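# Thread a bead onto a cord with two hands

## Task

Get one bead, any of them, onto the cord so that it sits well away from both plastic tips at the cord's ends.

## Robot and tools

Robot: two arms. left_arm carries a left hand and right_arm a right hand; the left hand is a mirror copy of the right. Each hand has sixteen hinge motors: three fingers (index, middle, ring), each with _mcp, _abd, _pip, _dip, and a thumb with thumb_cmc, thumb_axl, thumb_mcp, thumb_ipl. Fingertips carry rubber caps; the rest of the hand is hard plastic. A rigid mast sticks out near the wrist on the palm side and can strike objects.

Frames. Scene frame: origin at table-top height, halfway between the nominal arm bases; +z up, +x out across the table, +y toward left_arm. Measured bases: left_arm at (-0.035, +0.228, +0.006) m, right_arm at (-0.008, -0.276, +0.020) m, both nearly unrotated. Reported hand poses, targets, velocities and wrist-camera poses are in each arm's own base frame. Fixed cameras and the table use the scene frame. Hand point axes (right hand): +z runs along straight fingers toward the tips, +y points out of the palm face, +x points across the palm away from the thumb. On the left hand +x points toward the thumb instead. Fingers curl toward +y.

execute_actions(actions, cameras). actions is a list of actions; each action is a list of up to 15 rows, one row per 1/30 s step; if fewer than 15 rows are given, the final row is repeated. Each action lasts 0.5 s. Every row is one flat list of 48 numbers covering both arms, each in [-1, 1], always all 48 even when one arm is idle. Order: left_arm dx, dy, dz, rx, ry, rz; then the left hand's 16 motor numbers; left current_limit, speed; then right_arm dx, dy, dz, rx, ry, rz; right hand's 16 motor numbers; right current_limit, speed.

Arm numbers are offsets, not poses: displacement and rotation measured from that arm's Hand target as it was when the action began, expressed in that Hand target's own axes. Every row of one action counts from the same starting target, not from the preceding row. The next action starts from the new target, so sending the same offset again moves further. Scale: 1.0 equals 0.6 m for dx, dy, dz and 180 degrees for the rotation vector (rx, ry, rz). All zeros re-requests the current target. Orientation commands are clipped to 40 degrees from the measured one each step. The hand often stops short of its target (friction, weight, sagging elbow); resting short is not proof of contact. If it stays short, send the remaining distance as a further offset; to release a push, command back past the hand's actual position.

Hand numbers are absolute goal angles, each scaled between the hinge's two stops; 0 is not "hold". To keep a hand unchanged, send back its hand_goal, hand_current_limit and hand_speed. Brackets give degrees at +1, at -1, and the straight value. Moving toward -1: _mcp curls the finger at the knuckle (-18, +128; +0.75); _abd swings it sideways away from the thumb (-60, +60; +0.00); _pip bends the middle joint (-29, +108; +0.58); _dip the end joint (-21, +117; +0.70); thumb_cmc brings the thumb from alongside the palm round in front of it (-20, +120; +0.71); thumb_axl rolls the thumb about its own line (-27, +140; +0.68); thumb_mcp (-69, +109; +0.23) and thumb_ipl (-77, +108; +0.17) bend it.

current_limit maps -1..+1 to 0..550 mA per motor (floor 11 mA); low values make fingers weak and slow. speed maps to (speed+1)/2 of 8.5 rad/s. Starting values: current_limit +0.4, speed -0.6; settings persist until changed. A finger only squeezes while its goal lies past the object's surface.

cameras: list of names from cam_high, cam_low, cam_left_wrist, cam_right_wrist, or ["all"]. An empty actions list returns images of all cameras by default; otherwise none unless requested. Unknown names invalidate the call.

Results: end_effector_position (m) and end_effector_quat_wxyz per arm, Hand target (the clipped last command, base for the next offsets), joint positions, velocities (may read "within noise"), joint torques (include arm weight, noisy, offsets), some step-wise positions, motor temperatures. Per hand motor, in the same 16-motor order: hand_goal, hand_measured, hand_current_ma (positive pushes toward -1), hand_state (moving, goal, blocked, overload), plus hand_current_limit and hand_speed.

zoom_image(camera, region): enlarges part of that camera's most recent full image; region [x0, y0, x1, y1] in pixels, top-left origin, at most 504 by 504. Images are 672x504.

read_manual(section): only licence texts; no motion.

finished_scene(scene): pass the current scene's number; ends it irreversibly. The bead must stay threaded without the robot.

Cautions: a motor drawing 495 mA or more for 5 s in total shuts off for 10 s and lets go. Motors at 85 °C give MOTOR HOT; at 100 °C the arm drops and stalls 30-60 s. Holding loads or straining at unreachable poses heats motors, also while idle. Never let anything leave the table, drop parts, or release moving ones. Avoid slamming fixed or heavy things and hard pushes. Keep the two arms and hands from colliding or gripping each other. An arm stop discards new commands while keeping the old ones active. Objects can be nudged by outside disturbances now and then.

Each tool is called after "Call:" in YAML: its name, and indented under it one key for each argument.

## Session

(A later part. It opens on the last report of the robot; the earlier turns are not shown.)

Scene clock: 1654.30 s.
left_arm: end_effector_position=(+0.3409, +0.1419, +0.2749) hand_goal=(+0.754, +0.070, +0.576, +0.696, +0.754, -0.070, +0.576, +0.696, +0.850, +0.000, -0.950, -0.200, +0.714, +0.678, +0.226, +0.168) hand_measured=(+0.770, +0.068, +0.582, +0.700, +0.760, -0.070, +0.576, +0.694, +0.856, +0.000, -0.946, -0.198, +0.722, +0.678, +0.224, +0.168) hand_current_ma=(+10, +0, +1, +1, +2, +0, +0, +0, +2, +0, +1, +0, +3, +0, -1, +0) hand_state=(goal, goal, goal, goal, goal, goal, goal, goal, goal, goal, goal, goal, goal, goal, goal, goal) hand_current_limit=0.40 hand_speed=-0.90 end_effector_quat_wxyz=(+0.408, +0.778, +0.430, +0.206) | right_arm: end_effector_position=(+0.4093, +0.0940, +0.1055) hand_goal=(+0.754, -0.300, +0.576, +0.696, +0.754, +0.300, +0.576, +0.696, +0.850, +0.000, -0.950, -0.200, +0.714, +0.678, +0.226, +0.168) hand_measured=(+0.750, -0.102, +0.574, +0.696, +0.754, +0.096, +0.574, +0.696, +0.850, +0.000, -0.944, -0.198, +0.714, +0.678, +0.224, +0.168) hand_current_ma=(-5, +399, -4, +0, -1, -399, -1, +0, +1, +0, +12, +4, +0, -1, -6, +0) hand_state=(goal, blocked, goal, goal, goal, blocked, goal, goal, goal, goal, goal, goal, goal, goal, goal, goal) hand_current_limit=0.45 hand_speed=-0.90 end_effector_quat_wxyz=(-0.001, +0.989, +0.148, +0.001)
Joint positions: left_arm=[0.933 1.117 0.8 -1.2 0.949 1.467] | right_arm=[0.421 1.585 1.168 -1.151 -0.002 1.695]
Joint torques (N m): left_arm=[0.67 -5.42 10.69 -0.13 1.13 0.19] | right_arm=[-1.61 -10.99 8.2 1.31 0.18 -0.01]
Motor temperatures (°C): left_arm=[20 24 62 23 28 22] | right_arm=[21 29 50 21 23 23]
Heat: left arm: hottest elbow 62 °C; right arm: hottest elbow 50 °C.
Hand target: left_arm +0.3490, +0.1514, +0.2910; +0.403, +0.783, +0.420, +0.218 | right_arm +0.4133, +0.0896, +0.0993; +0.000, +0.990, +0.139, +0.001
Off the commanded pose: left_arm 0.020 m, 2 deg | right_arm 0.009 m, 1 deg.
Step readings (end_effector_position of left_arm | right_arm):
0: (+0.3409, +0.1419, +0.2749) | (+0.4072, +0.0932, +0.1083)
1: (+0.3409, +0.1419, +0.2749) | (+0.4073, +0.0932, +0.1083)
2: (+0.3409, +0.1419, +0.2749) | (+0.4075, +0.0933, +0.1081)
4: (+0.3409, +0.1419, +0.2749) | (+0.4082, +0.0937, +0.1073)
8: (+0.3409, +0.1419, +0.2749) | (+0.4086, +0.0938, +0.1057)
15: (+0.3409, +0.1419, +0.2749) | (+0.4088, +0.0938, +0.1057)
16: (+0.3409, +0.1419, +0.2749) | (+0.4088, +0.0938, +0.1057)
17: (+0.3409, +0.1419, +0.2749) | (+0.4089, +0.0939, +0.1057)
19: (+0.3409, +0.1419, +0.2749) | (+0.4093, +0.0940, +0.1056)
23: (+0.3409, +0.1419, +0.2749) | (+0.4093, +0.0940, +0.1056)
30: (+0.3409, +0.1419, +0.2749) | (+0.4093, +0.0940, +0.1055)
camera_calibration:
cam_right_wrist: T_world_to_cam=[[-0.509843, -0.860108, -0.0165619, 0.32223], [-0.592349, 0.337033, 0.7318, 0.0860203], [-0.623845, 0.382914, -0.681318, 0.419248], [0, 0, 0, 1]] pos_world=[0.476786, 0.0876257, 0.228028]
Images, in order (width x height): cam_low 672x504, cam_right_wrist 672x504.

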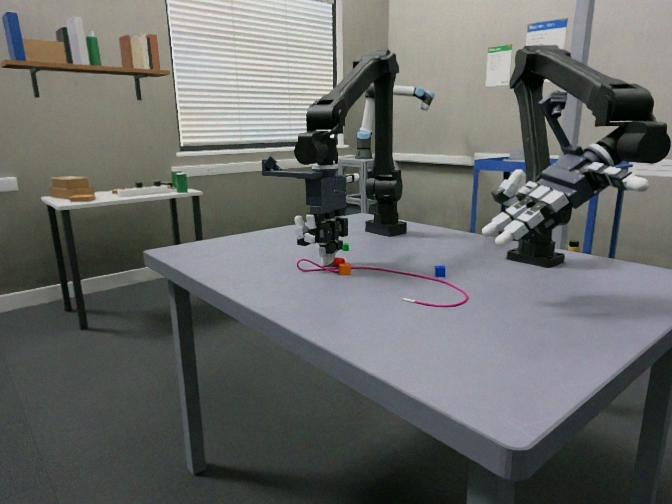

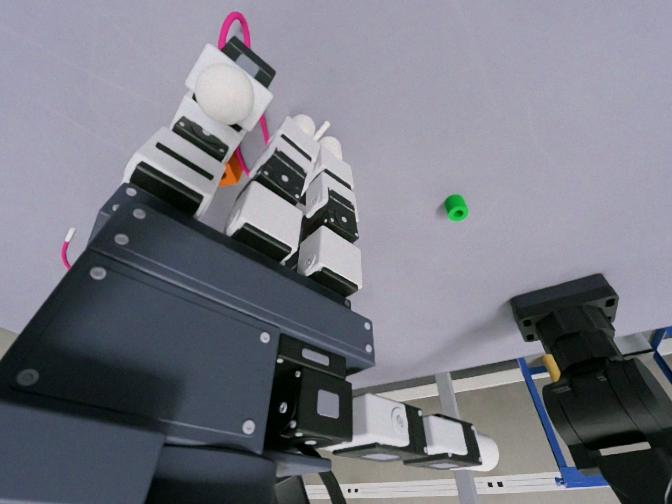

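Call:
execute_actions:
  actions:
    - [[0,0,0,0,0,0,0.754,0.07,0.576,0.696,0.754,-0.07,0.576,0.696,0.85,0,-0.95,-0.2,0.714,0.678,0.226,0.168,0.4,-0.9,0,0,-0.04,0,0,0,0.754,-0.3,0.576,0.696,0.754,0.3,0.576,0.696,0.85,0,-0.95,-0.2,0.714,0.678,0.226,0.168,0.55,-0.9]]
    - [[0,0,0,0,0,0,0.754,0.07,0.576,0.696,0.754,-0.07,0.576,0.696,0.85,0,-0.95,-0.2,0.714,0.678,0.226,0.168,0.4,-0.9,0,0,-0.05,0,0,0,0.754,-0.3,0.576,0.696,0.754,0.3,0.576,0.696,0.85,0,-0.95,-0.2,0.714,0.678,0.226,0.168,0.55,-0.9]]
    - [[0,0,0,0,0,0,0.754,0.07,0.576,0.696,0.754,-0.07,0.576,0.696,0.85,0,-0.95,-0.2,0.714,0.678,0.226,0.168,0.4,-0.9,0,0,-0.05,0,0,0,0.754,-0.3,0.576,0.696,0.754,0.3,0.576,0.696,0.85,0,-0.95,-0.2,0.714,0.678,0.226,0.168,0.55,-0.9]]
  cameras: ["cam_low","cam_right_wrist"]

Call:
zoom_image:
  camera: "cam_low"
  region: [285, 215, 385, 300]

Call:
zoom_image:
  camera: "cam_right_wrist"
  region: [220, 50, 400, 185]

Scene clock: 1670.47 s.
left_arm: end_effector_position=(+0.3409, +0.1419, +0.2749) hand_goal=(+0.754, +0.070, +0.576, +0.696, +0.754, -0.070, +0.576, +0.696, +0.850, +0.000, -0.950, -0.200, +0.714, +0.678, +0.226, +0.168) hand_measured=(+0.770, +0.068, +0.582, +0.700, +0.760, -0.070, +0.576, +0.694, +0.856, +0.000, -0.946, -0.198, +0.722, +0.678, +0.224, +0.168) hand_current_ma=(+10, +0, +1, +1, +2, +0, +0, +0, +2, +0, +1, +0, +3, +0, -1, +0) hand_state=(goal, goal, goal, goal, goal, goal, goal, goal, goal, goal, goal, goal, goal, goal, goal, goal) hand_current_limit=0.40 hand_speed=-0.90 end_effector_quat_wxyz=(+0.408, +0.778, +0.430, +0.206) | right_arm: end_effector_position=(+0.3995, +0.0895, +0.1614) hand_goal=(+0.754, -0.300, +0.576, +0.696, +0.754, +0.300, +0.576, +0.696, +0.850, +0.000, -0.950, -0.200, +0.714, +0.678, +0.226, +0.168) hand_measured=(+0.750, -0.102, +0.574, +0.696, +0.754, +0.098, +0.574, +0.696, +0.850, +0.000, -0.944, -0.198, +0.714, +0.678, +0.222, +0.168) hand_current_ma=(-5, +426, -4, +0, -1, -426, -1, +0, +1, +0, +12, +4, +0, -1, -6, +0) hand_state=(goal, blocked, goal, goal, goal, blocked, goal, goal, goal, goal, goal, goal, goal, goal, goal, goal) hand_current_limit=0.55 hand_speed=-0.90 end_effector_quat_wxyz=(+0.005, +0.989, +0.148, -0.023)
Joint positions: left_arm=[0.933 1.117 0.8 -1.2 0.949 1.467] | right_arm=[0.421 1.541 1.265 -1.343 -0.002 1.695]
Joint torques (N m): left_arm=[0.67 -5.48 10.69 -0.13 1.13 0.18] | right_arm=[-1.55 -12.86 12.6 -0.01 0.18 0]
Motor temperatures (°C): left_arm=[20 24 63 23 29 22] | right_arm=[21 29 49 21 23 23]
Heat: left arm: hottest elbow 63 °C; right arm: hottest elbow 49 °C.
Hand target: left_arm +0.3490, +0.1514, +0.2910; +0.403, +0.783, +0.420, +0.218 | right_arm +0.4131, +0.0895, +0.1833; +0.000, +0.990, +0.139, +0.001
Off the commanded pose: left_arm 0.020 m, 2 deg | right_arm 0.026 m, 3 deg.
Step readings (end_effector_position of left_arm | right_arm):
0: (+0.3409, +0.1419, +0.2749) | (+0.4093, +0.0940, +0.1055)
1: (+0.3409, +0.1419, +0.2749) | (+0.4093, +0.0940, +0.1055)
2: (+0.3409, +0.1419, +0.2749) | (+0.4093, +0.0940, +0.1055)
4: (+0.3409, +0.1419, +0.2749) | (+0.4080, +0.0934, +0.1057)
8: (+0.3409, +0.1419, +0.2749) | (+0.4032, +0.0913, +0.1064)
15: (+0.3409, +0.1419, +0.2749) | (+0.4013, +0.0904, +0.1068)
16: (+0.3409, +0.1419, +0.2749) | (+0.4011, +0.0903, +0.1068)
17: (+0.3409, +0.1419, +0.2749) | (+0.3996, +0.0896, +0.1074)
19: (+0.3409, +0.1419, +0.2749) | (+0.3970, +0.0885, +0.1104)
23: (+0.3409, +0.1419, +0.2749) | (+0.3949, +0.0876, +0.1198)
30: (+0.3409, +0.1419, +0.2749) | (+0.3986, +0.0892, +0.1311)
31: (+0.3409, +0.1419, +0.2749) | (+0.3985, +0.0891, +0.1314)
32: (+0.3409, +0.1419, +0.2749) | (+0.3974, +0.0887, +0.1326)
34: (+0.3409, +0.1419, +0.2749) | (+0.3961, +0.0881, +0.1370)
38: (+0.3409, +0.1419, +0.2749) | (+0.3968, +0.0883, +0.1499)
45: (+0.3409, +0.1419, +0.2749) | (+0.4000, +0.0897, +0.1612)
camera_calibration:
cam_right_wrist: T_world_to_cam=[[-0.509636, -0.860052, 0.0241094, 0.307694], [-0.558926, 0.352243, 0.750684, 0.0230776], [-0.65412, 0.369101, -0.660221, 0.462989], [0, 0, 0, 1]] pos_world=[0.472561, 0.085614, 0.280933]
Images, in order (width x height): cam_low 672x504, cam_right_wrist 672x504.

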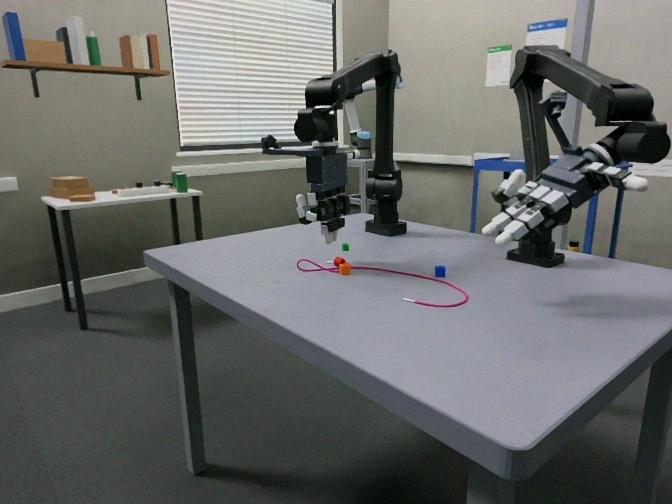

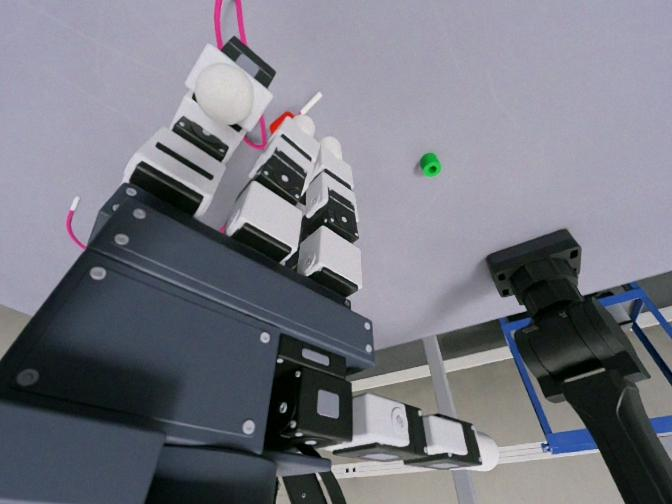

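Scaled by 5.040 from the camera's 672x504 image, which has a finer 960x720 frame.

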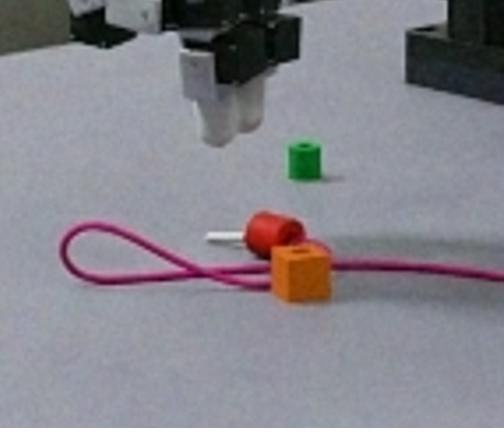

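Scaled by 2.800 from the camera's 672x504 image, which has a finer 960x720 frame.

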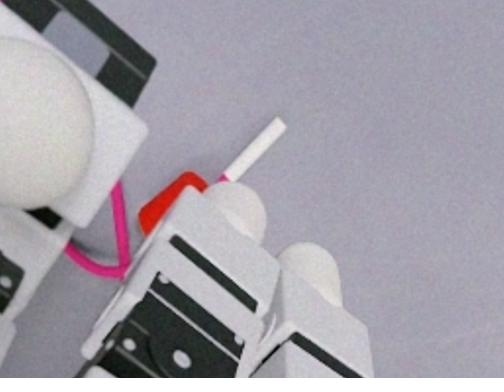

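Call:
execute_actions:
  actions:
    - [[0.06,-0.0725,-0.059,0,0,0,0.754,0.07,0.576,0.696,0.754,-0.07,0.576,0.696,0.85,0,-0.95,-0.2,0.714,0.678,0.226,0.168,0.4,-0.9,-0.0077,-0.1099,-0.0057,0,0,0,0.754,0.07,0.576,0.696,0.754,-0.07,0.576,0.696,0.85,0,-0.95,-0.2,0.714,0.678,0.226,0.168,0.5,-0.85]]
    - [[0.06,-0.0725,-0.059,0,0,0,0.754,0.07,0.576,0.696,0.754,-0.07,0.576,0.696,0.85,0,-0.95,-0.2,0.714,0.678,0.226,0.168,0.4,-0.9,-0.0077,-0.1099,-0.0057,0,0,0,0.754,0.07,0.576,0.696,0.754,-0.07,0.576,0.696,0.85,0,-0.95,-0.2,0.714,0.678,0.226,0.168,0.5,-0.85]]
    - [[0,0,0,0,0,0,0.754,0.07,0.576,0.696,0.754,-0.07,0.576,0.696,0.85,0,-0.95,-0.2,0.714,0.678,0.226,0.168,0.4,-0.9,-0.0077,-0.1099,-0.0057,0,0,0,0.754,0.07,0.576,0.696,0.754,-0.07,0.576,0.696,0.85,0,-0.95,-0.2,0.714,0.678,0.226,0.168,0.5,-0.85]]
    - [[0,0,0,0,0,0,0.754,0.07,0.576,0.696,0.754,-0.07,0.576,0.696,0.85,0,-0.95,-0.2,0.714,0.678,0.226,0.168,0.4,-0.9,-0.0077,-0.1099,-0.0057,0,0,0,0.754,0.07,0.576,0.696,0.754,-0.07,0.576,0.696,0.85,0,-0.95,-0.2,0.714,0.678,0.226,0.168,0.5,-0.85]]
    - [[0,0,0,0,0,0,0.754,0.07,0.576,0.696,0.754,-0.07,0.576,0.696,0.85,0,-0.95,-0.2,0.714,0.678,0.226,0.168,0.4,-0.9,-0.0077,-0.1099,-0.0057,0,0,-0.122,0.754,0.07,0.576,0.696,0.754,-0.07,0.576,0.696,0.85,0,-0.95,-0.2,0.714,0.678,0.226,0.168,0.5,-0.85]]
    - [[0,0,0,0,0,0,0.754,0.07,0.576,0.696,0.754,-0.07,0.576,0.696,0.85,0,-0.95,-0.2,0.714,0.678,0.226,0.168,0.4,-0.9,0,0,0,0,0,-0.122,0.754,0.07,0.576,0.696,0.754,-0.07,0.576,0.696,0.85,0,-0.95,-0.2,0.714,0.678,0.226,0.168,0.5,-0.85]]
  cameras: ["cam_low","cam_right_wrist"]

Call:
zoom_image:
  camera: "cam_low"
  region: [285, 215, 385, 300]

Scene clock: 1769.97 s.
left_arm: end_effector_position=(+0.2930, +0.2630, +0.2526) hand_goal=(+0.754, +0.070, +0.576, +0.696, +0.754, -0.070, +0.576, +0.696, +0.850, +0.000, -0.950, -0.200, +0.714, +0.678, +0.226, +0.168) hand_measured=(+0.768, +0.068, +0.580, +0.700, +0.760, -0.070, +0.576, +0.694, +0.856, +0.000, -0.946, -0.198, +0.722, +0.678, +0.224, +0.168) hand_current_ma=(+9, +0, +1, +1, +2, +0, +0, +0, +2, +0, +1, +0, +3, +0, -1, +0) hand_state=(goal, goal, goal, goal, goal, goal, goal, goal, goal, goal, goal, goal, goal, goal, goal, goal) hand_current_limit=0.40 hand_speed=-0.90 end_effector_quat_wxyz=(+0.410, +0.775, +0.430, +0.213) | right_arm: end_effector_position=(+0.3019, +0.3947, +0.1882) hand_goal=(+0.754, +0.070, +0.576, +0.696, +0.754, -0.070, +0.576, +0.696, +0.850, +0.000, -0.950, -0.200, +0.714, +0.678, +0.226, +0.168) hand_measured=(+0.752, +0.066, +0.574, +0.696, +0.752, -0.066, +0.574, +0.696, +0.850, +0.000, -0.944, -0.198, +0.714, +0.678, +0.222, +0.168) hand_current_ma=(-2, -4, -3, +0, -2, +4, -1, +0, +0, +0, +12, +4, +0, -1, -6, +0) hand_state=(goal, goal, goal, goal, goal, goal, goal, goal, goal, goal, goal, goal, goal, goal, goal, goal) hand_current_limit=0.50 hand_speed=-0.85 end_effector_quat_wxyz=(+0.012, +0.872, +0.490, -0.014)
Joint positions: left_arm=[1.239 1.458 1.02 -1.477 0.917 1.968] | right_arm=[1.089 1.732 1.576 -1.451 0.005 1.636]
Joint torques (N m): left_arm=[0.21 -10.52 9.13 -1.05 0.84 0.18] | right_arm=[0.15 -17.26 9.07 0.96 -0.02 -0.12]
Motor temperatures (°C): left_arm=[20 24 63 23 29 22] | right_arm=[21 31 62 21 23 23]
Heat: left arm: hottest elbow 63 °C; right arm: hottest elbow 62 °C.
Hand target: left_arm +0.2987, +0.2711, +0.2611; +0.404, +0.783, +0.420, +0.218 | right_arm +0.2999, +0.4000, +0.2004; +0.000, +0.866, +0.500, +0.001
Off the commanded pose: left_arm 0.013 m, 2 deg | right_arm 0.013 m, 3 deg.
Step readings (end_effector_position of left_arm | right_arm):
0: (+0.3409, +0.1419, +0.2749) | (+0.3995, +0.0895, +0.1614)
1: (+0.3407, +0.1420, +0.2749) | (+0.3993, +0.0895, +0.1614)
2: (+0.3395, +0.1435, +0.2752) | (+0.3983, +0.0913, +0.1615)
4: (+0.3348, +0.1569, +0.2740) | (+0.3947, +0.0975, +0.1624)
8: (+0.3222, +0.1963, +0.2645) | (+0.3855, +0.1248, +0.1658)
15: (+0.3184, +0.2051, +0.2604) | (+0.3787, +0.1464, +0.1711)
16: (+0.3180, +0.2046, +0.2614) | (+0.3784, +0.1464, +0.1714)
17: (+0.3171, +0.2056, +0.2625) | (+0.3769, +0.1487, +0.1720)
19: (+0.3126, +0.2171, +0.2629) | (+0.3742, +0.1558, +0.1741)
23: (+0.2990, +0.2545, +0.2547) | (+0.3658, +0.1864, +0.1776)
30: (+0.2935, +0.2646, +0.2477) | (+0.3562, +0.2072, +0.1772)
31: (+0.2934, +0.2643, +0.2486) | (+0.3558, +0.2072, +0.1771)
32: (+0.2934, +0.2641, +0.2495) | (+0.3545, +0.2092, +0.1773)
34: (+0.2935, +0.2641, +0.2511) | (+0.3531, +0.2169, +0.1790)
38: (+0.2933, +0.2639, +0.2524) | (+0.3463, +0.2473, +0.1809)
45: (+0.2931, +0.2632, +0.2526) | (+0.3341, +0.2675, +0.1803)
46: (+0.2930, +0.2632, +0.2526) | (+0.3339, +0.2676, +0.1804)
47: (+0.2930, +0.2632, +0.2526) | (+0.3324, +0.2698, +0.1806)
49: (+0.2930, +0.2631, +0.2526) | (+0.3311, +0.2787, +0.1823)
53: (+0.2930, +0.2631, +0.2526) | (+0.3243, +0.3083, +0.1855)
60: (+0.2930, +0.2630, +0.2526) | (+0.3123, +0.3282, +0.1849)
61: (+0.2930, +0.2630, +0.2526) | (+0.3125, +0.3281, +0.1848)
62: (+0.2930, +0.2630, +0.2526) | (+0.3120, +0.3299, +0.1853)
64: (+0.2930, +0.2630, +0.2526) | (+0.3142, +0.3366, +0.1874)
68: (+0.2930, +0.2630, +0.2526) | (+0.3016, +0.3677, +0.1892)
75: (+0.2930, +0.2630, +0.2526) | (+0.2827, +0.3920, +0.1873)
76: (+0.2930, +0.2630, +0.2526) | (+0.2840, +0.3917, +0.1874)
77: (+0.2930, +0.2630, +0.2526) | (+0.2863, +0.3922, +0.1876)
79: (+0.2930, +0.2630, +0.2526) | (+0.2924, +0.3941, +0.1879)
83: (+0.2930, +0.2630, +0.2526) | (+0.2969, +0.3947, +0.1863)
90: (+0.2930, +0.2630, +0.2526) | (+0.3001, +0.3931, +0.1866)
camera_calibration:
cam_right_wrist: T_world_to_cam=[[0.190639, -0.981484, 0.0185868, 0.35732], [-0.658444, -0.113804, 0.743976, 0.0561916], [-0.728086, -0.154069, -0.667948, 0.534442], [0, 0, 0, 1]] pos_world=[0.357999, 0.439439, 0.308532]
Images, in order (width x height): cam_low 672x504, cam_right_wrist 672x504.

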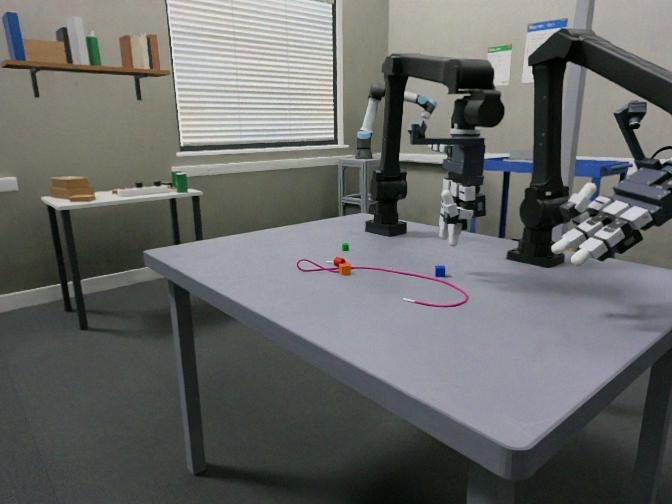

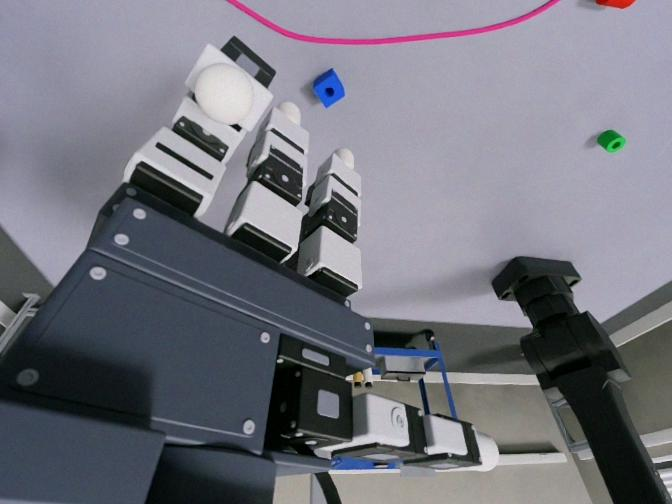

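Scaled by 5.040 from the camera's 672x504 image, which has a finer 960x720 frame.

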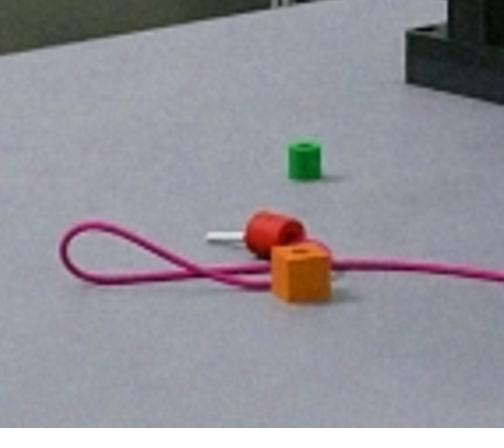

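Cube in view; zoom for detail.

Call:
zoom_image:
  camera: "cam_right_wrist"
  region: [290, 50, 370, 125]

Scaled by 6.300 from the camera's 672x504 image, which has a finer 960x720 frame.

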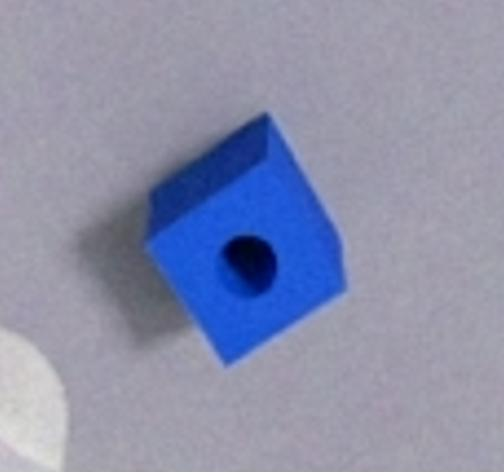

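Call:
execute_actions:
  actions:
    - [[0,0,0,0,0,0,0.754,0.07,0.576,0.696,0.754,-0.07,0.576,0.696,0.85,0,-0.95,-0.2,0.714,0.678,0.226,0.168,0.4,-0.9,-0.0495,0.0362,0.03,0,0,0.0944,0.754,0.07,0.576,0.696,0.754,-0.07,0.576,0.696,0.85,0,-0.95,-0.2,0.714,0.678,0.226,0.168,0.5,-0.85]]
    - [[0,0,0,0,0,0,0.754,0.07,0.576,0.696,0.754,-0.07,0.576,0.696,0.85,0,-0.95,-0.2,0.714,0.678,0.226,0.168,0.4,-0.9,0,0,0.07,0,0,0,0.754,0.07,0.576,0.696,0.754,-0.07,0.576,0.696,0.85,0,-0.95,-0.2,0.714,0.678,0.226,0.168,0.5,-0.85]]
    - [[0,0,0,0,0,0,0.754,0.07,0.576,0.696,0.754,-0.07,0.576,0.696,0.85,0,-0.95,-0.2,0.714,0.678,0.226,0.168,0.4,-0.9,0,0,0,0,0,0,0.754,0.07,0.576,0.696,0.754,-0.07,0.576,0.696,0.85,0,-0.95,-0.2,0.714,0.678,0.226,0.168,0.5,-0.85]]
  cameras: ["cam_right_wrist"]

Call:
zoom_image:
  camera: "cam_right_wrist"
  region: [240, 70, 400, 190]

Scene clock: 1803.27 s.
left_arm: end_effector_position=(+0.2930, +0.2630, +0.2526) hand_goal=(+0.754, +0.070, +0.576, +0.696, +0.754, -0.070, +0.576, +0.696, +0.850, +0.000, -0.950, -0.200, +0.714, +0.678, +0.226, +0.168) hand_measured=(+0.768, +0.068, +0.580, +0.700, +0.760, -0.070, +0.576, +0.694, +0.856, +0.000, -0.946, -0.198, +0.722, +0.678, +0.224, +0.168) hand_current_ma=(+9, +0, +1, +1, +2, +0, +0, +0, +2, +0, +1, +0, +3, +0, -1, +0) hand_state=(goal, goal, goal, goal, goal, goal, goal, goal, goal, goal, goal, goal, goal, goal, goal, goal) hand_current_limit=0.40 hand_speed=-0.90 end_effector_quat_wxyz=(+0.410, +0.775, +0.430, +0.213) | right_arm: end_effector_position=(+0.2990, +0.3608, +0.1393) hand_goal=(+0.754, +0.070, +0.576, +0.696, +0.754, -0.070, +0.576, +0.696, +0.850, +0.000, -0.950, -0.200, +0.714, +0.678, +0.226, +0.168) hand_measured=(+0.752, +0.066, +0.574, +0.696, +0.752, -0.066, +0.574, +0.696, +0.850, +0.000, -0.944, -0.198, +0.714, +0.678, +0.222, +0.168) hand_current_ma=(-2, -4, -3, +0, -2, +4, -1, +0, +0, +0, +12, +4, -1, -1, -6, +0) hand_state=(goal, goal, goal, goal, goal, goal, goal, goal, goal, goal, goal, goal, goal, goal, goal, goal) hand_current_limit=0.50 hand_speed=-0.85 end_effector_quat_wxyz=(+0.005, +0.927, +0.374, -0.008)
Joint positions: left_arm=[1.239 1.458 1.02 -1.477 0.917 1.968] | right_arm=[1.041 1.721 1.432 -1.3 -0.002 1.845]
Joint velocities: left_arm=[-0.005 0.005 -0.012 -0.012 -0.168 -0.051] | right_arm=[within noise]
Joint torques (N m): left_arm=[0.21 -10.58 9.14 -1.05 0.84 0.19] | right_arm=[-1.03 -14.56 9.17 1.22 0.19 0.06]
Motor temperatures (°C): left_arm=[20 24 56 23 28 22] | right_arm=[21 34 52 21 23 23]
Heat: left arm: hottest elbow 56 °C; right arm: hottest elbow 52 °C.
Hand target: left_arm +0.2987, +0.2711, +0.2611; +0.404, +0.783, +0.420, +0.218 | right_arm +0.3039, +0.3634, +0.1405; +0.000, +0.931, +0.366, +0.001
Off the commanded pose: left_arm 0.013 m, 2 deg | right_arm 0.006 m, 2 deg.
Step readings (end_effector_position of left_arm | right_arm):
0: (+0.2930, +0.2630, +0.2526) | (+0.3019, +0.3948, +0.1882)
1: (+0.2930, +0.2630, +0.2526) | (+0.3017, +0.3946, +0.1881)
2: (+0.2930, +0.2630, +0.2526) | (+0.3007, +0.3937, +0.1870)
4: (+0.2930, +0.2630, +0.2526) | (+0.2996, +0.3883, +0.1830)
8: (+0.2930, +0.2630, +0.2526) | (+0.2969, +0.3746, +0.1733)
15: (+0.2930, +0.2630, +0.2526) | (+0.3010, +0.3640, +0.1693)
16: (+0.2930, +0.2630, +0.2526) | (+0.3013, +0.3636, +0.1690)
17: (+0.2930, +0.2630, +0.2526) | (+0.3016, +0.3641, +0.1669)
19: (+0.2930, +0.2630, +0.2526) | (+0.3019, +0.3649, +0.1600)
23: (+0.2930, +0.2630, +0.2526) | (+0.2989, +0.3604, +0.1438)
30: (+0.2930, +0.2630, +0.2526) | (+0.2989, +0.3605, +0.1393)
31: (+0.2930, +0.2630, +0.2526) | (+0.2989, +0.3607, +0.1393)
32: (+0.2930, +0.2630, +0.2526) | (+0.2990, +0.3607, +0.1393)
34: (+0.2930, +0.2630, +0.2526) | (+0.2990, +0.3608, +0.1393)
38: (+0.2930, +0.2630, +0.2526) | (+0.2990, +0.3608, +0.1393)
45: (+0.2930, +0.2630, +0.2526) | (+0.2990, +0.3608, +0.1393)
camera_calibration:
cam_right_wrist: T_world_to_cam=[[-0.0651651, -0.997873, 0.00178054, 0.410224], [-0.673068, 0.0452713, 0.738193, 0.0346073], [-0.736704, 0.046906, -0.674587, 0.425457], [0, 0, 0, 1]] pos_world=[0.363461, 0.387828, 0.26073]
Images, in order (width x height): cam_right_wrist 672x504.

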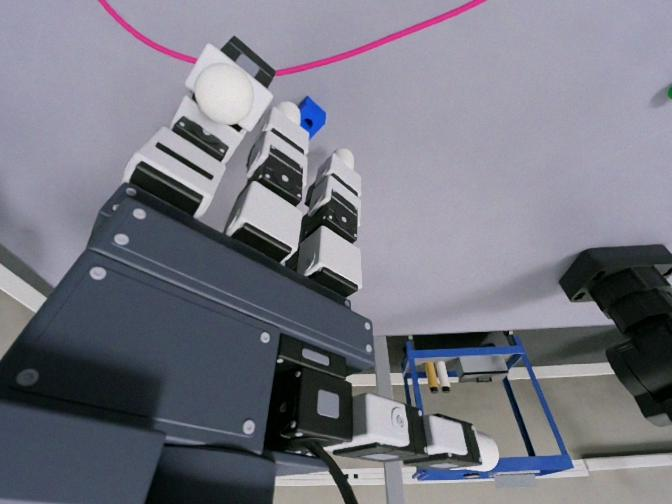

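Scaled by 3.150 from the camera's 672x504 image, which has a finer 960x720 frame.

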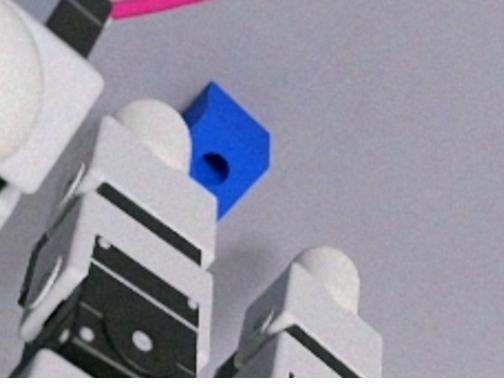

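Call:
execute_actions:
  actions:
    - [[0,0,0,0,0,0,0.754,0.07,0.576,0.696,0.754,-0.07,0.576,0.696,0.85,0,-0.95,-0.2,0.714,0.678,0.226,0.168,0.4,-0.9,0.0036,0.0035,0.046,0,0,0,0.754,0.07,0.576,0.696,0.754,-0.07,0.576,0.696,0.85,0,-0.95,-0.2,0.714,0.678,0.226,0.168,0.5,-0.85]]
  cameras: ["cam_right_wrist"]

Call:
zoom_image:
  camera: "cam_right_wrist"
  region: [240, 70, 400, 190]

Scene clock: 1813.83 s.
left_arm: end_effector_position=(+0.2930, +0.2630, +0.2526) hand_goal=(+0.754, +0.070, +0.576, +0.696, +0.754, -0.070, +0.576, +0.696, +0.850, +0.000, -0.950, -0.200, +0.714, +0.678, +0.226, +0.168) hand_measured=(+0.768, +0.068, +0.580, +0.700, +0.760, -0.070, +0.576, +0.694, +0.856, +0.000, -0.946, -0.198, +0.722, +0.678, +0.224, +0.168) hand_current_ma=(+9, +0, +1, +1, +2, +0, +0, +0, +2, +0, +1, +0, +3, +0, -1, +0) hand_state=(goal, goal, goal, goal, goal, goal, goal, goal, goal, goal, goal, goal, goal, goal, goal, goal) hand_current_limit=0.40 hand_speed=-0.90 end_effector_quat_wxyz=(+0.410, +0.775, +0.430, +0.213) | right_arm: end_effector_position=(+0.3001, +0.3625, +0.1147) hand_goal=(+0.754, +0.070, +0.576, +0.696, +0.754, -0.070, +0.576, +0.696, +0.850, +0.000, -0.950, -0.200, +0.714, +0.678, +0.226, +0.168) hand_measured=(+0.752, +0.066, +0.574, +0.696, +0.752, -0.066, +0.574, +0.696, +0.850, +0.000, -0.944, -0.198, +0.714, +0.678, +0.222, +0.168) hand_current_ma=(-2, -4, -3, +0, -2, +4, -1, +0, +0, +0, +12, +4, -1, -1, -6, +0) hand_state=(goal, goal, goal, goal, goal, goal, goal, goal, goal, goal, goal, goal, goal, goal, goal, goal) hand_current_limit=0.50 hand_speed=-0.85 end_effector_quat_wxyz=(+0.002, +0.927, +0.374, -0.005)
Joint positions: left_arm=[1.239 1.458 1.02 -1.477 0.917 1.968] | right_arm=[1.041 1.741 1.393 -1.233 -0.002 1.845]
Joint torques (N m): left_arm=[0.21 -10.58 9.14 -1.06 0.84 0.18] | right_arm=[-1.44 -14.33 8.88 1.24 0.19 0]
Motor temperatures (°C): left_arm=[20 25 55 23 28 22] | right_arm=[21 33 52 21 23 23]
Heat: left arm: hottest elbow 55 °C; right arm: hottest elbow 52 °C.
Hand target: left_arm +0.2987, +0.2711, +0.2611; +0.404, +0.783, +0.420, +0.218 | right_arm +0.3069, +0.3635, +0.1129; +0.000, +0.931, +0.366, +0.001
Off the commanded pose: left_arm 0.013 m, 2 deg | right_arm 0.007 m, 1 deg.
Step readings (end_effector_position of left_arm | right_arm):
0: (+0.2930, +0.2630, +0.2526) | (+0.2990, +0.3608, +0.1393)
1: (+0.2930, +0.2630, +0.2526) | (+0.2991, +0.3609, +0.1392)
2: (+0.2930, +0.2630, +0.2526) | (+0.2995, +0.3616, +0.1380)
4: (+0.2930, +0.2630, +0.2526) | (+0.3005, +0.3633, +0.1340)
8: (+0.2930, +0.2630, +0.2526) | (+0.3001, +0.3626, +0.1234)
15: (+0.2930, +0.2630, +0.2526) | (+0.2999, +0.3623, +0.1148)
camera_calibration:
cam_right_wrist: T_world_to_cam=[[-0.0651166, -0.997866, -0.00475358, 0.412833], [-0.675826, 0.0405958, 0.735942, 0.0561865], [-0.734179, 0.0511347, -0.677028, 0.407542], [0, 0, 0, 1]] pos_world=[0.364063, 0.388832, 0.236529]
Images, in order (width x height): cam_right_wrist 672x504.

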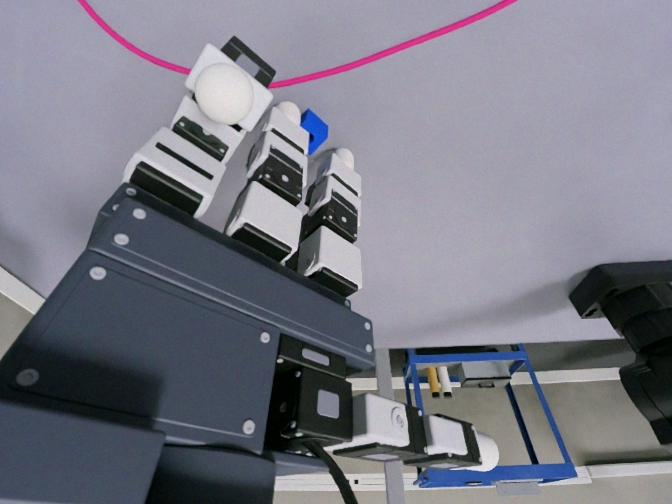

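Scaled by 3.150 from the camera's 672x504 image, which has a finer 960x720 frame.

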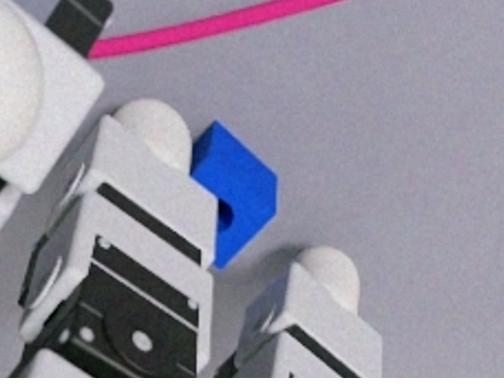

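Call:
execute_actions:
  actions:
    - [[0,0,0,0,0,0,0.754,0.07,0.576,0.696,0.754,-0.07,0.576,0.696,0.85,0,-0.95,-0.2,0.714,0.678,0.226,0.168,0.4,-0.9,0,0,0,0,0,0,0.754,-0.02,0.576,0.696,0.754,0.02,0.576,0.696,0.85,0,-0.95,-0.2,0.714,0.678,0.226,0.168,0.3,-0.92]]
    - [[0,0,0,0,0,0,0.754,0.07,0.576,0.696,0.754,-0.07,0.576,0.696,0.85,0,-0.95,-0.2,0.714,0.678,0.226,0.168,0.4,-0.9,0,0,0,0,0,0,0.754,-0.25,0.576,0.696,0.754,0.25,0.576,0.696,0.85,0,-0.95,-0.2,0.714,0.678,0.226,0.168,0.4,-0.85]]
    - [[0,0,0,0,0,0,0.754,0.07,0.576,0.696,0.754,-0.07,0.576,0.696,0.85,0,-0.95,-0.2,0.714,0.678,0.226,0.168,0.4,-0.9,0,0,-0.06,0,0,0,0.754,-0.25,0.576,0.696,0.754,0.25,0.576,0.696,0.85,0,-0.95,-0.2,0.714,0.678,0.226,0.168,0.4,-0.85]]
  cameras: ["cam_right_wrist"]

Call:
zoom_image:
  camera: "cam_right_wrist"
  region: [240, 70, 400, 190]

Scene clock: 1826.17 s.
left_arm: end_effector_position=(+0.2930, +0.2630, +0.2526) hand_goal=(+0.754, +0.070, +0.576, +0.696, +0.754, -0.070, +0.576, +0.696, +0.850, +0.000, -0.950, -0.200, +0.714, +0.678, +0.226, +0.168) hand_measured=(+0.768, +0.068, +0.580, +0.700, +0.760, -0.070, +0.576, +0.694, +0.856, +0.000, -0.946, -0.198, +0.722, +0.678, +0.224, +0.168) hand_current_ma=(+9, +0, +1, +1, +2, +0, +0, +0, +2, +0, +1, +0, +3, +0, -1, +0) hand_state=(goal, goal, goal, goal, goal, goal, goal, goal, goal, goal, goal, goal, goal, goal, goal, goal) hand_current_limit=0.40 hand_speed=-0.90 end_effector_quat_wxyz=(+0.410, +0.775, +0.430, +0.213) | right_arm: end_effector_position=(+0.2947, +0.3532, +0.1216) hand_goal=(+0.754, -0.250, +0.576, +0.696, +0.754, +0.250, +0.576, +0.696, +0.850, +0.000, -0.950, -0.200, +0.714, +0.678, +0.226, +0.168) hand_measured=(+0.752, -0.024, +0.574, +0.696, +0.754, +0.018, +0.576, +0.696, +0.850, +0.000, -0.944, -0.198, +0.714, +0.678, +0.222, +0.168) hand_current_ma=(-3, +385, -3, +0, +0, -385, -1, +0, +0, +0, +12, +4, -1, -1, -6, +0) hand_state=(goal, blocked, goal, goal, goal, blocked, goal, goal, goal, goal, goal, goal, goal, goal, goal, goal) hand_current_limit=0.40 hand_speed=-0.85 end_effector_quat_wxyz=(+0.018, +0.927, +0.374, -0.024)
Joint positions: left_arm=[1.239 1.458 1.02 -1.477 0.917 1.968] | right_arm=[1.041 1.741 1.404 -1.294 -0.002 1.845]
Joint torques (N m): left_arm=[0.21 -10.64 9.14 -1.05 0.84 0.18] | right_arm=[-1.44 -16.97 12.52 -0.03 0.18 0.01]
Heat: left arm: hottest elbow 54 °C; right arm: hottest elbow 51 °C.
Hand target: left_arm +0.2987, +0.2711, +0.2611; +0.404, +0.783, +0.420, +0.218 | right_arm +0.3068, +0.3634, +0.1488; +0.000, +0.931, +0.366, +0.001
Off the commanded pose: left_arm 0.013 m, 2 deg | right_arm 0.032 m, 4 deg.
Step readings (end_effector_position of left_arm | right_arm):
0: (+0.2930, +0.2630, +0.2526) | (+0.3001, +0.3625, +0.1147)
1: (+0.2930, +0.2630, +0.2526) | (+0.3001, +0.3625, +0.1147)
2: (+0.2930, +0.2630, +0.2526) | (+0.3001, +0.3625, +0.1147)
4: (+0.2930, +0.2630, +0.2526) | (+0.3001, +0.3625, +0.1147)
8: (+0.2930, +0.2630, +0.2526) | (+0.3001, +0.3625, +0.1147)
15: (+0.2930, +0.2630, +0.2526) | (+0.3001, +0.3625, +0.1147)
16: (+0.2930, +0.2630, +0.2526) | (+0.3001, +0.3625, +0.1147)
17: (+0.2930, +0.2630, +0.2526) | (+0.3001, +0.3625, +0.1147)
19: (+0.2930, +0.2630, +0.2526) | (+0.3001, +0.3625, +0.1147)
23: (+0.2930, +0.2630, +0.2526) | (+0.3001, +0.3625, +0.1147)
30: (+0.2930, +0.2630, +0.2526) | (+0.3001, +0.3625, +0.1147)
31: (+0.2930, +0.2630, +0.2526) | (+0.3001, +0.3625, +0.1147)
32: (+0.2930, +0.2630, +0.2526) | (+0.2999, +0.3621, +0.1148)
34: (+0.2930, +0.2630, +0.2526) | (+0.2983, +0.3593, +0.1155)
38: (+0.2930, +0.2630, +0.2526) | (+0.2943, +0.3525, +0.1176)
45: (+0.2930, +0.2630, +0.2526) | (+0.2946, +0.3530, +0.1210)
camera_calibration:
cam_right_wrist: T_world_to_cam=[[-0.0646397, -0.997117, 0.0397538, 0.397413], [-0.65744, 0.0725215, 0.750008, 0.0294593], [-0.750729, 0.0223446, -0.660232, 0.421714], [0, 0, 0, 1]] pos_world=[0.361649, 0.384708, 0.240536]
Images, in order (width x height): cam_right_wrist 672x504.

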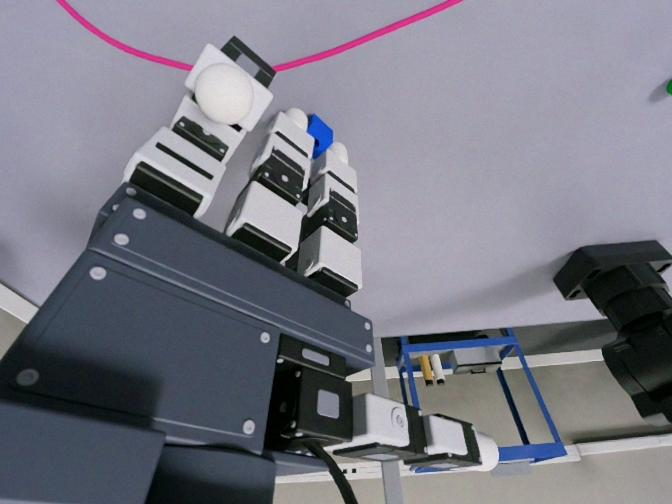

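Scaled by 3.150 from the camera's 672x504 image, which has a finer 960x720 frame.

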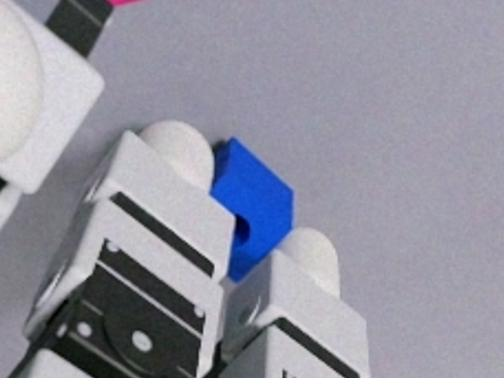

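Call:
execute_actions:
  actions:
    - [[0,0,0,0,0,0,0.754,0.07,0.576,0.696,0.754,-0.07,0.576,0.696,0.85,0,-0.95,-0.2,0.714,0.678,0.226,0.168,0.4,-0.9,0,0,-0.052,0,0,0,0.754,-0.25,0.576,0.696,0.754,0.25,0.576,0.696,0.85,0,-0.95,-0.2,0.714,0.678,0.226,0.168,0.4,-0.85]]
    - [[0,0,0,0,0,0,0.754,0.07,0.576,0.696,0.754,-0.07,0.576,0.696,0.85,0,-0.95,-0.2,0.714,0.678,0.226,0.168,0.4,-0.9,-0.0518,0.0788,0,0,0,0,0.754,-0.25,0.576,0.696,0.754,0.25,0.576,0.696,0.85,0,-0.95,-0.2,0.714,0.678,0.226,0.168,0.4,-0.85]]
    - [[0,0,0,0,0,0,0.754,0.07,0.576,0.696,0.754,-0.07,0.576,0.696,0.85,0,-0.95,-0.2,0.714,0.678,0.226,0.168,0.4,-0.9,-0.0518,0.0788,0,0,0,0,0.754,-0.25,0.576,0.696,0.754,0.25,0.576,0.696,0.85,0,-0.95,-0.2,0.714,0.678,0.226,0.168,0.4,-0.85]]
    - [[0,0,0,0,0,0,0.754,0.07,0.576,0.696,0.754,-0.07,0.576,0.696,0.85,0,-0.95,-0.2,0.714,0.678,0.226,0.168,0.4,-0.9,-0.0518,0.0788,0,0,0,0,0.754,-0.25,0.576,0.696,0.754,0.25,0.576,0.696,0.85,0,-0.95,-0.2,0.714,0.678,0.226,0.168,0.4,-0.85]]
    - [[0,0,0,0,0,0,0.754,0.07,0.576,0.696,0.754,-0.07,0.576,0.696,0.85,0,-0.95,-0.2,0.714,0.678,0.226,0.168,0.4,-0.9,-0.0518,0.0788,0,0,0,0,0.754,-0.25,0.576,0.696,0.754,0.25,0.576,0.696,0.85,0,-0.95,-0.2,0.714,0.678,0.226,0.168,0.4,-0.85]]
    - [[0,0,0,0,0,0,0.754,0.07,0.576,0.696,0.754,-0.07,0.576,0.696,0.85,0,-0.95,-0.2,0.714,0.678,0.226,0.168,0.4,-0.9,-0.0518,0.0788,0,0,0,0.0943,0.754,-0.25,0.576,0.696,0.754,0.25,0.576,0.696,0.85,0,-0.95,-0.2,0.714,0.678,0.226,0.168,0.4,-0.85]]
    - [[0,0,0,0,0,0,0.754,0.07,0.576,0.696,0.754,-0.07,0.576,0.696,0.85,0,-0.95,-0.2,0.714,0.678,0.226,0.168,0.4,-0.9,0,0,0,0,0,0.0943,0.754,-0.25,0.576,0.696,0.754,0.25,0.576,0.696,0.85,0,-0.95,-0.2,0.714,0.678,0.226,0.168,0.4,-0.85]]
  cameras: ["cam_low","cam_right_wrist"]

Call:
zoom_image:
  camera: "cam_right_wrist"
  region: [220, 40, 400, 175]

Call:
zoom_image:
  camera: "cam_low"
  region: [285, 215, 385, 300]

Scene clock: 1881.37 s.
left_arm: end_effector_position=(+0.2930, +0.2630, +0.2526) hand_goal=(+0.754, +0.070, +0.576, +0.696, +0.754, -0.070, +0.576, +0.696, +0.850, +0.000, -0.950, -0.200, +0.714, +0.678, +0.226, +0.168) hand_measured=(+0.768, +0.068, +0.580, +0.700, +0.760, -0.070, +0.576, +0.694, +0.856, +0.000, -0.946, -0.198, +0.722, +0.678, +0.224, +0.168) hand_current_ma=(+9, +0, +1, +1, +2, +0, +0, +0, +2, +0, +1, +0, +3, +0, -1, +0) hand_state=(goal, goal, goal, goal, goal, goal, goal, goal, goal, goal, goal, goal, goal, goal, goal, goal) hand_current_limit=0.40 hand_speed=-0.90 end_effector_quat_wxyz=(+0.410, +0.775, +0.430, +0.213) | right_arm: end_effector_position=(+0.3356, +0.0806, +0.1653) hand_goal=(+0.754, -0.250, +0.576, +0.696, +0.754, +0.250, +0.576, +0.696, +0.850, +0.000, -0.950, -0.200, +0.714, +0.678, +0.226, +0.168) hand_measured=(+0.748, -0.026, +0.574, +0.696, +0.758, +0.018, +0.576, +0.696, +0.850, +0.000, -0.944, -0.198, +0.714, +0.678, +0.222, +0.168) hand_current_ma=(-10, +385, -3, +0, +5, -385, +0, +0, +0, +0, +12, +4, +0, -1, -6, +0) hand_state=(goal, blocked, goal, goal, goal, blocked, goal, goal, goal, goal, goal, goal, goal, goal, goal, goal) hand_current_limit=0.40 hand_speed=-0.85 end_effector_quat_wxyz=(+0.007, +0.996, +0.091, -0.023)
Joint positions: left_arm=[1.239 1.458 1.02 -1.477 0.917 1.968] | right_arm=[0.456 1.405 1.128 -1.342 -0.004 1.843]
Joint torques (N m): left_arm=[0.21 -10.58 9.14 -1.05 0.83 0.18] | right_arm=[-1.61 -9.11 12.85 0.76 0.19 0.06]
Motor temperatures (°C): left_arm=[20 25 53 23 28 22] | right_arm=[21 36 58 21 23 23]
Heat: left arm: hottest elbow 53 °C; right arm: hottest elbow 58 °C.
Hand target: left_arm +0.2987, +0.2711, +0.2611; +0.404, +0.783, +0.420, +0.218 | right_arm +0.3541, +0.0845, +0.1798; +0.000, +0.997, +0.079, +0.001
Off the commanded pose: left_arm 0.013 m, 2 deg | right_arm 0.024 m, 3 deg.
Step readings (end_effector_position of left_arm | right_arm):
0: (+0.2930, +0.2630, +0.2526) | (+0.2947, +0.3531, +0.1216)
1: (+0.2930, +0.2630, +0.2526) | (+0.2946, +0.3530, +0.1218)
2: (+0.2930, +0.2630, +0.2526) | (+0.2941, +0.3522, +0.1231)
4: (+0.2930, +0.2630, +0.2526) | (+0.2935, +0.3511, +0.1279)
8: (+0.2930, +0.2630, +0.2526) | (+0.2943, +0.3524, +0.1427)
15: (+0.2930, +0.2630, +0.2526) | (+0.2965, +0.3561, +0.1576)
16: (+0.2930, +0.2630, +0.2526) | (+0.2968, +0.3560, +0.1578)
17: (+0.2930, +0.2630, +0.2526) | (+0.2986, +0.3536, +0.1581)
19: (+0.2930, +0.2630, +0.2526) | (+0.2989, +0.3459, +0.1579)
23: (+0.2930, +0.2630, +0.2526) | (+0.3026, +0.3172, +0.1624)
30: (+0.2930, +0.2630, +0.2526) | (+0.3128, +0.3040, +0.1737)
31: (+0.2930, +0.2630, +0.2526) | (+0.3127, +0.3040, +0.1734)
32: (+0.2930, +0.2630, +0.2526) | (+0.3131, +0.3013, +0.1719)
34: (+0.2930, +0.2630, +0.2526) | (+0.3115, +0.2915, +0.1678)
38: (+0.2930, +0.2630, +0.2526) | (+0.3113, +0.2604, +0.1639)
45: (+0.2930, +0.2630, +0.2526) | (+0.3203, +0.2477, +0.1719)
46: (+0.2930, +0.2630, +0.2526) | (+0.3203, +0.2476, +0.1721)
47: (+0.2930, +0.2630, +0.2526) | (+0.3212, +0.2449, +0.1712)
49: (+0.2930, +0.2630, +0.2526) | (+0.3206, +0.2362, +0.1685)
53: (+0.2930, +0.2630, +0.2526) | (+0.3218, +0.2052, +0.1666)
60: (+0.2930, +0.2630, +0.2526) | (+0.3298, +0.1928, +0.1727)
61: (+0.2930, +0.2630, +0.2526) | (+0.3301, +0.1928, +0.1726)
62: (+0.2930, +0.2630, +0.2526) | (+0.3308, +0.1897, +0.1716)
64: (+0.2930, +0.2630, +0.2526) | (+0.3304, +0.1813, +0.1692)
68: (+0.2930, +0.2630, +0.2526) | (+0.3323, +0.1503, +0.1677)
75: (+0.2930, +0.2630, +0.2526) | (+0.3394, +0.1380, +0.1728)
76: (+0.2930, +0.2630, +0.2526) | (+0.3395, +0.1379, +0.1728)
77: (+0.2930, +0.2630, +0.2526) | (+0.3403, +0.1350, +0.1727)
79: (+0.2930, +0.2630, +0.2526) | (+0.3411, +0.1273, +0.1723)
83: (+0.2930, +0.2630, +0.2526) | (+0.3472, +0.0967, +0.1725)
90: (+0.2930, +0.2630, +0.2526) | (+0.3487, +0.0811, +0.1727)
91: (+0.2930, +0.2630, +0.2526) | (+0.3483, +0.0810, +0.1727)
92: (+0.2930, +0.2630, +0.2526) | (+0.3465, +0.0809, +0.1724)
94: (+0.2930, +0.2630, +0.2526) | (+0.3427, +0.0808, +0.1712)
98: (+0.2930, +0.2630, +0.2526) | (+0.3403, +0.0810, +0.1671)
105: (+0.2930, +0.2630, +0.2526) | (+0.3367, +0.0800, +0.1640)
camera_calibration:
cam_right_wrist: T_world_to_cam=[[-0.604185, -0.796339, 0.0283689, 0.293228], [-0.515171, 0.417527, 0.748512, -0.0320371], [-0.607914, 0.437625, -0.662514, 0.40644], [0, 0, 0, 1]] pos_world=[0.40774, 0.0690166, 0.284934]
Images, in order (width x height): cam_low 672x504, cam_right_wrist 672x504.

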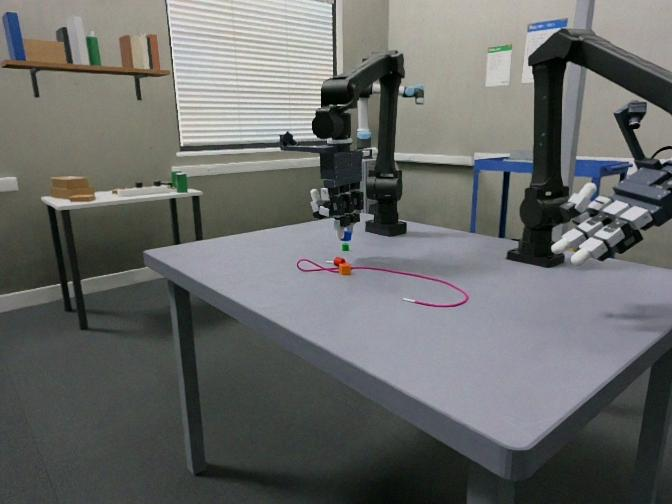

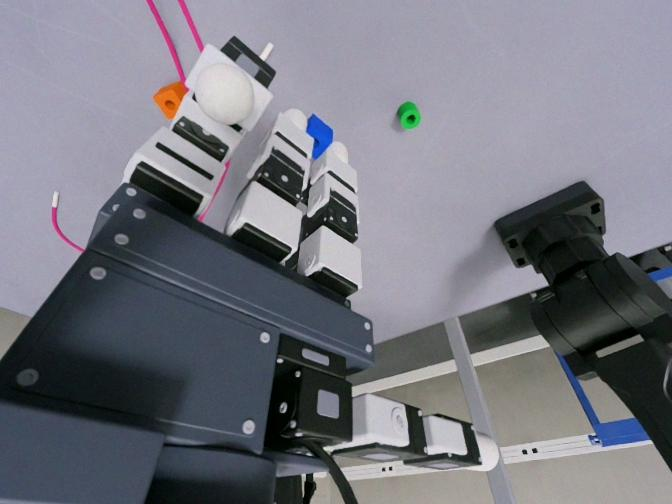

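Scaled by 2.800 from the camera's 672x504 image, which has a finer 960x720 frame.

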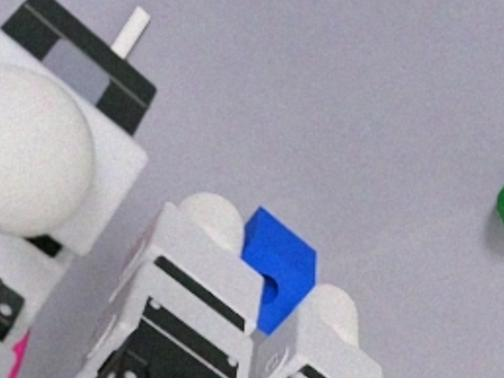

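Scaled by 5.040 from the camera's 672x504 image, which has a finer 960x720 frame.

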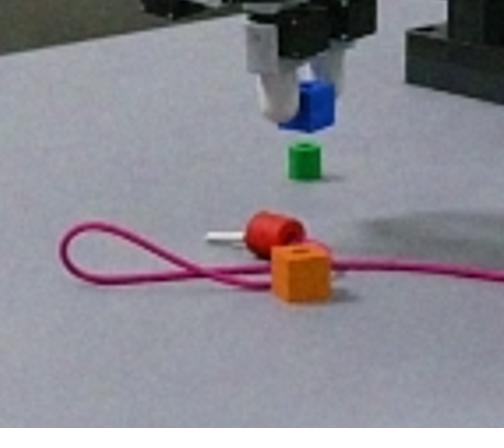

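Call:
execute_actions:
  actions:
    - [[0,0,0,0,0,0,0.754,0.07,0.576,0.696,0.754,-0.07,0.576,0.696,0.85,0,-0.95,-0.2,0.714,0.678,0.226,0.168,0.4,-0.9,0.006,0,0.0747,0,0,0,0.754,-0.25,0.576,0.696,0.754,0.25,0.576,0.696,0.85,0,-0.95,-0.2,0.714,0.678,0.226,0.168,0.4,-0.85]]
    - [[0,0,0,0,0,0,0.754,0.07,0.576,0.696,0.754,-0.07,0.576,0.696,0.85,0,-0.95,-0.2,0.714,0.678,0.226,0.168,0.4,-0.9,0,0,0,0,0,0,0.754,-0.25,0.576,0.696,0.754,0.25,0.576,0.696,0.85,0,-0.95,-0.2,0.714,0.678,0.226,0.168,0.4,-0.85]]
  cameras: ["cam_right_wrist"]

Call:
zoom_image:
  camera: "cam_right_wrist"
  region: [220, 40, 400, 175]

Scene clock: 1894.10 s.
left_arm: end_effector_position=(+0.2930, +0.2630, +0.2526) hand_goal=(+0.754, +0.070, +0.576, +0.696, +0.754, -0.070, +0.576, +0.696, +0.850, +0.000, -0.950, -0.200, +0.714, +0.678, +0.226, +0.168) hand_measured=(+0.768, +0.068, +0.580, +0.700, +0.760, -0.070, +0.576, +0.694, +0.856, +0.000, -0.946, -0.198, +0.722, +0.678, +0.224, +0.168) hand_current_ma=(+9, +0, +1, +1, +2, +0, +0, +0, +2, +0, +1, +0, +3, +0, -1, +0) hand_state=(goal, goal, goal, goal, goal, goal, goal, goal, goal, goal, goal, goal, goal, goal, goal, goal) hand_current_limit=0.40 hand_speed=-0.90 end_effector_quat_wxyz=(+0.410, +0.775, +0.430, +0.213) | right_arm: end_effector_position=(+0.3512, +0.0874, +0.1344) hand_goal=(+0.754, -0.250, +0.576, +0.696, +0.754, +0.250, +0.576, +0.696, +0.850, +0.000, -0.950, -0.200, +0.714, +0.678, +0.226, +0.168) hand_measured=(+0.748, -0.026, +0.574, +0.696, +0.758, +0.018, +0.576, +0.696, +0.850, +0.000, -0.944, -0.198, +0.714, +0.678, +0.222, +0.168) hand_current_ma=(-10, +385, -3, +0, +5, -385, +0, +0, +0, +0, +12, +4, +0, -1, -6, +0) hand_state=(goal, blocked, goal, goal, goal, blocked, goal, goal, goal, goal, goal, goal, goal, goal, goal, goal) hand_current_limit=0.40 hand_speed=-0.85 end_effector_quat_wxyz=(+0.001, +0.996, +0.090, -0.008)
Joint positions: left_arm=[1.239 1.458 1.02 -1.477 0.917 1.968] | right_arm=[0.454 1.453 1.097 -1.231 -0.003 1.844]
Joint torques (N m): left_arm=[0.21 -10.58 9.14 -1.05 0.83 0.18] | right_arm=[-1.73 -9.76 9.05 1.22 0.19 0.05]
Motor temperatures (°C): left_arm=[20 25 53 23 28 22] | right_arm=[21 34 56 21 23 23]
Heat: left arm: hottest elbow 53 °C; right arm: hottest elbow 56 °C.
Hand target: left_arm +0.2987, +0.2711, +0.2611; +0.404, +0.783, +0.420, +0.218 | right_arm +0.3578, +0.0851, +0.1351; +0.000, +0.997, +0.078, +0.001
Off the commanded pose: left_arm 0.013 m, 2 deg | right_arm 0.007 m, 2 deg.
Step readings (end_effector_position of left_arm | right_arm):
0: (+0.2930, +0.2630, +0.2526) | (+0.3356, +0.0806, +0.1653)
1: (+0.2930, +0.2630, +0.2526) | (+0.3357, +0.0807, +0.1653)
2: (+0.2930, +0.2630, +0.2526) | (+0.3374, +0.0814, +0.1648)
4: (+0.2930, +0.2630, +0.2526) | (+0.3442, +0.0847, +0.1615)
8: (+0.2930, +0.2630, +0.2526) | (+0.3530, +0.0888, +0.1484)
15: (+0.2930, +0.2630, +0.2526) | (+0.3505, +0.0872, +0.1345)
16: (+0.2930, +0.2630, +0.2526) | (+0.3507, +0.0873, +0.1345)
17: (+0.2930, +0.2630, +0.2526) | (+0.3509, +0.0873, +0.1345)
19: (+0.2930, +0.2630, +0.2526) | (+0.3512, +0.0874, +0.1344)
23: (+0.2930, +0.2630, +0.2526) | (+0.3512, +0.0874, +0.1344)
30: (+0.2930, +0.2630, +0.2526) | (+0.3512, +0.0874, +0.1344)
camera_calibration:
cam_right_wrist: T_world_to_cam=[[-0.606338, -0.795207, -0.000453565, 0.313514], [-0.536577, 0.408714, 0.738267, 0.00601174], [-0.58689, 0.447882, -0.674508, 0.385652], [0, 0, 0, 1]] pos_world=[0.419657, 0.0741244, 0.25583]
Images, in order (width x height): cam_right_wrist 672x504.

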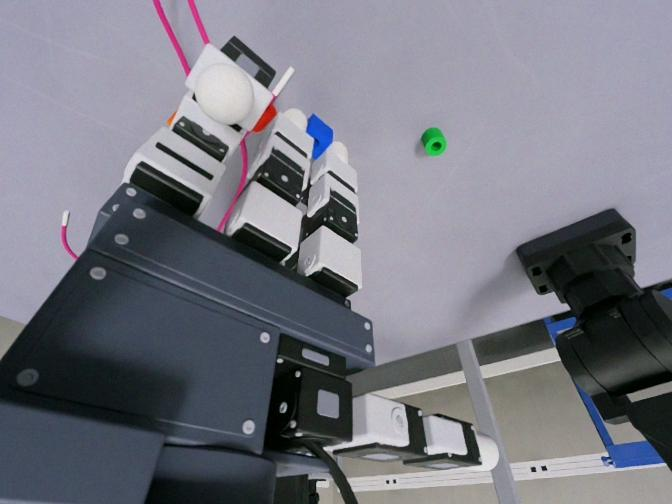

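Scaled by 2.800 from the camera's 672x504 image, which has a finer 960x720 frame.

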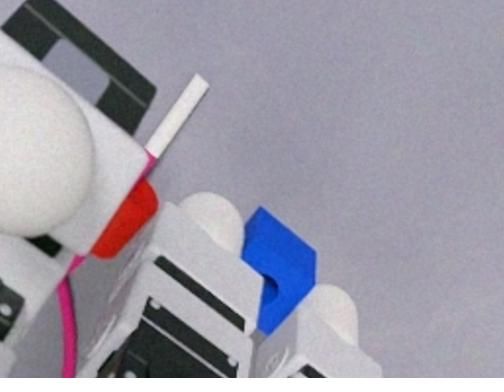

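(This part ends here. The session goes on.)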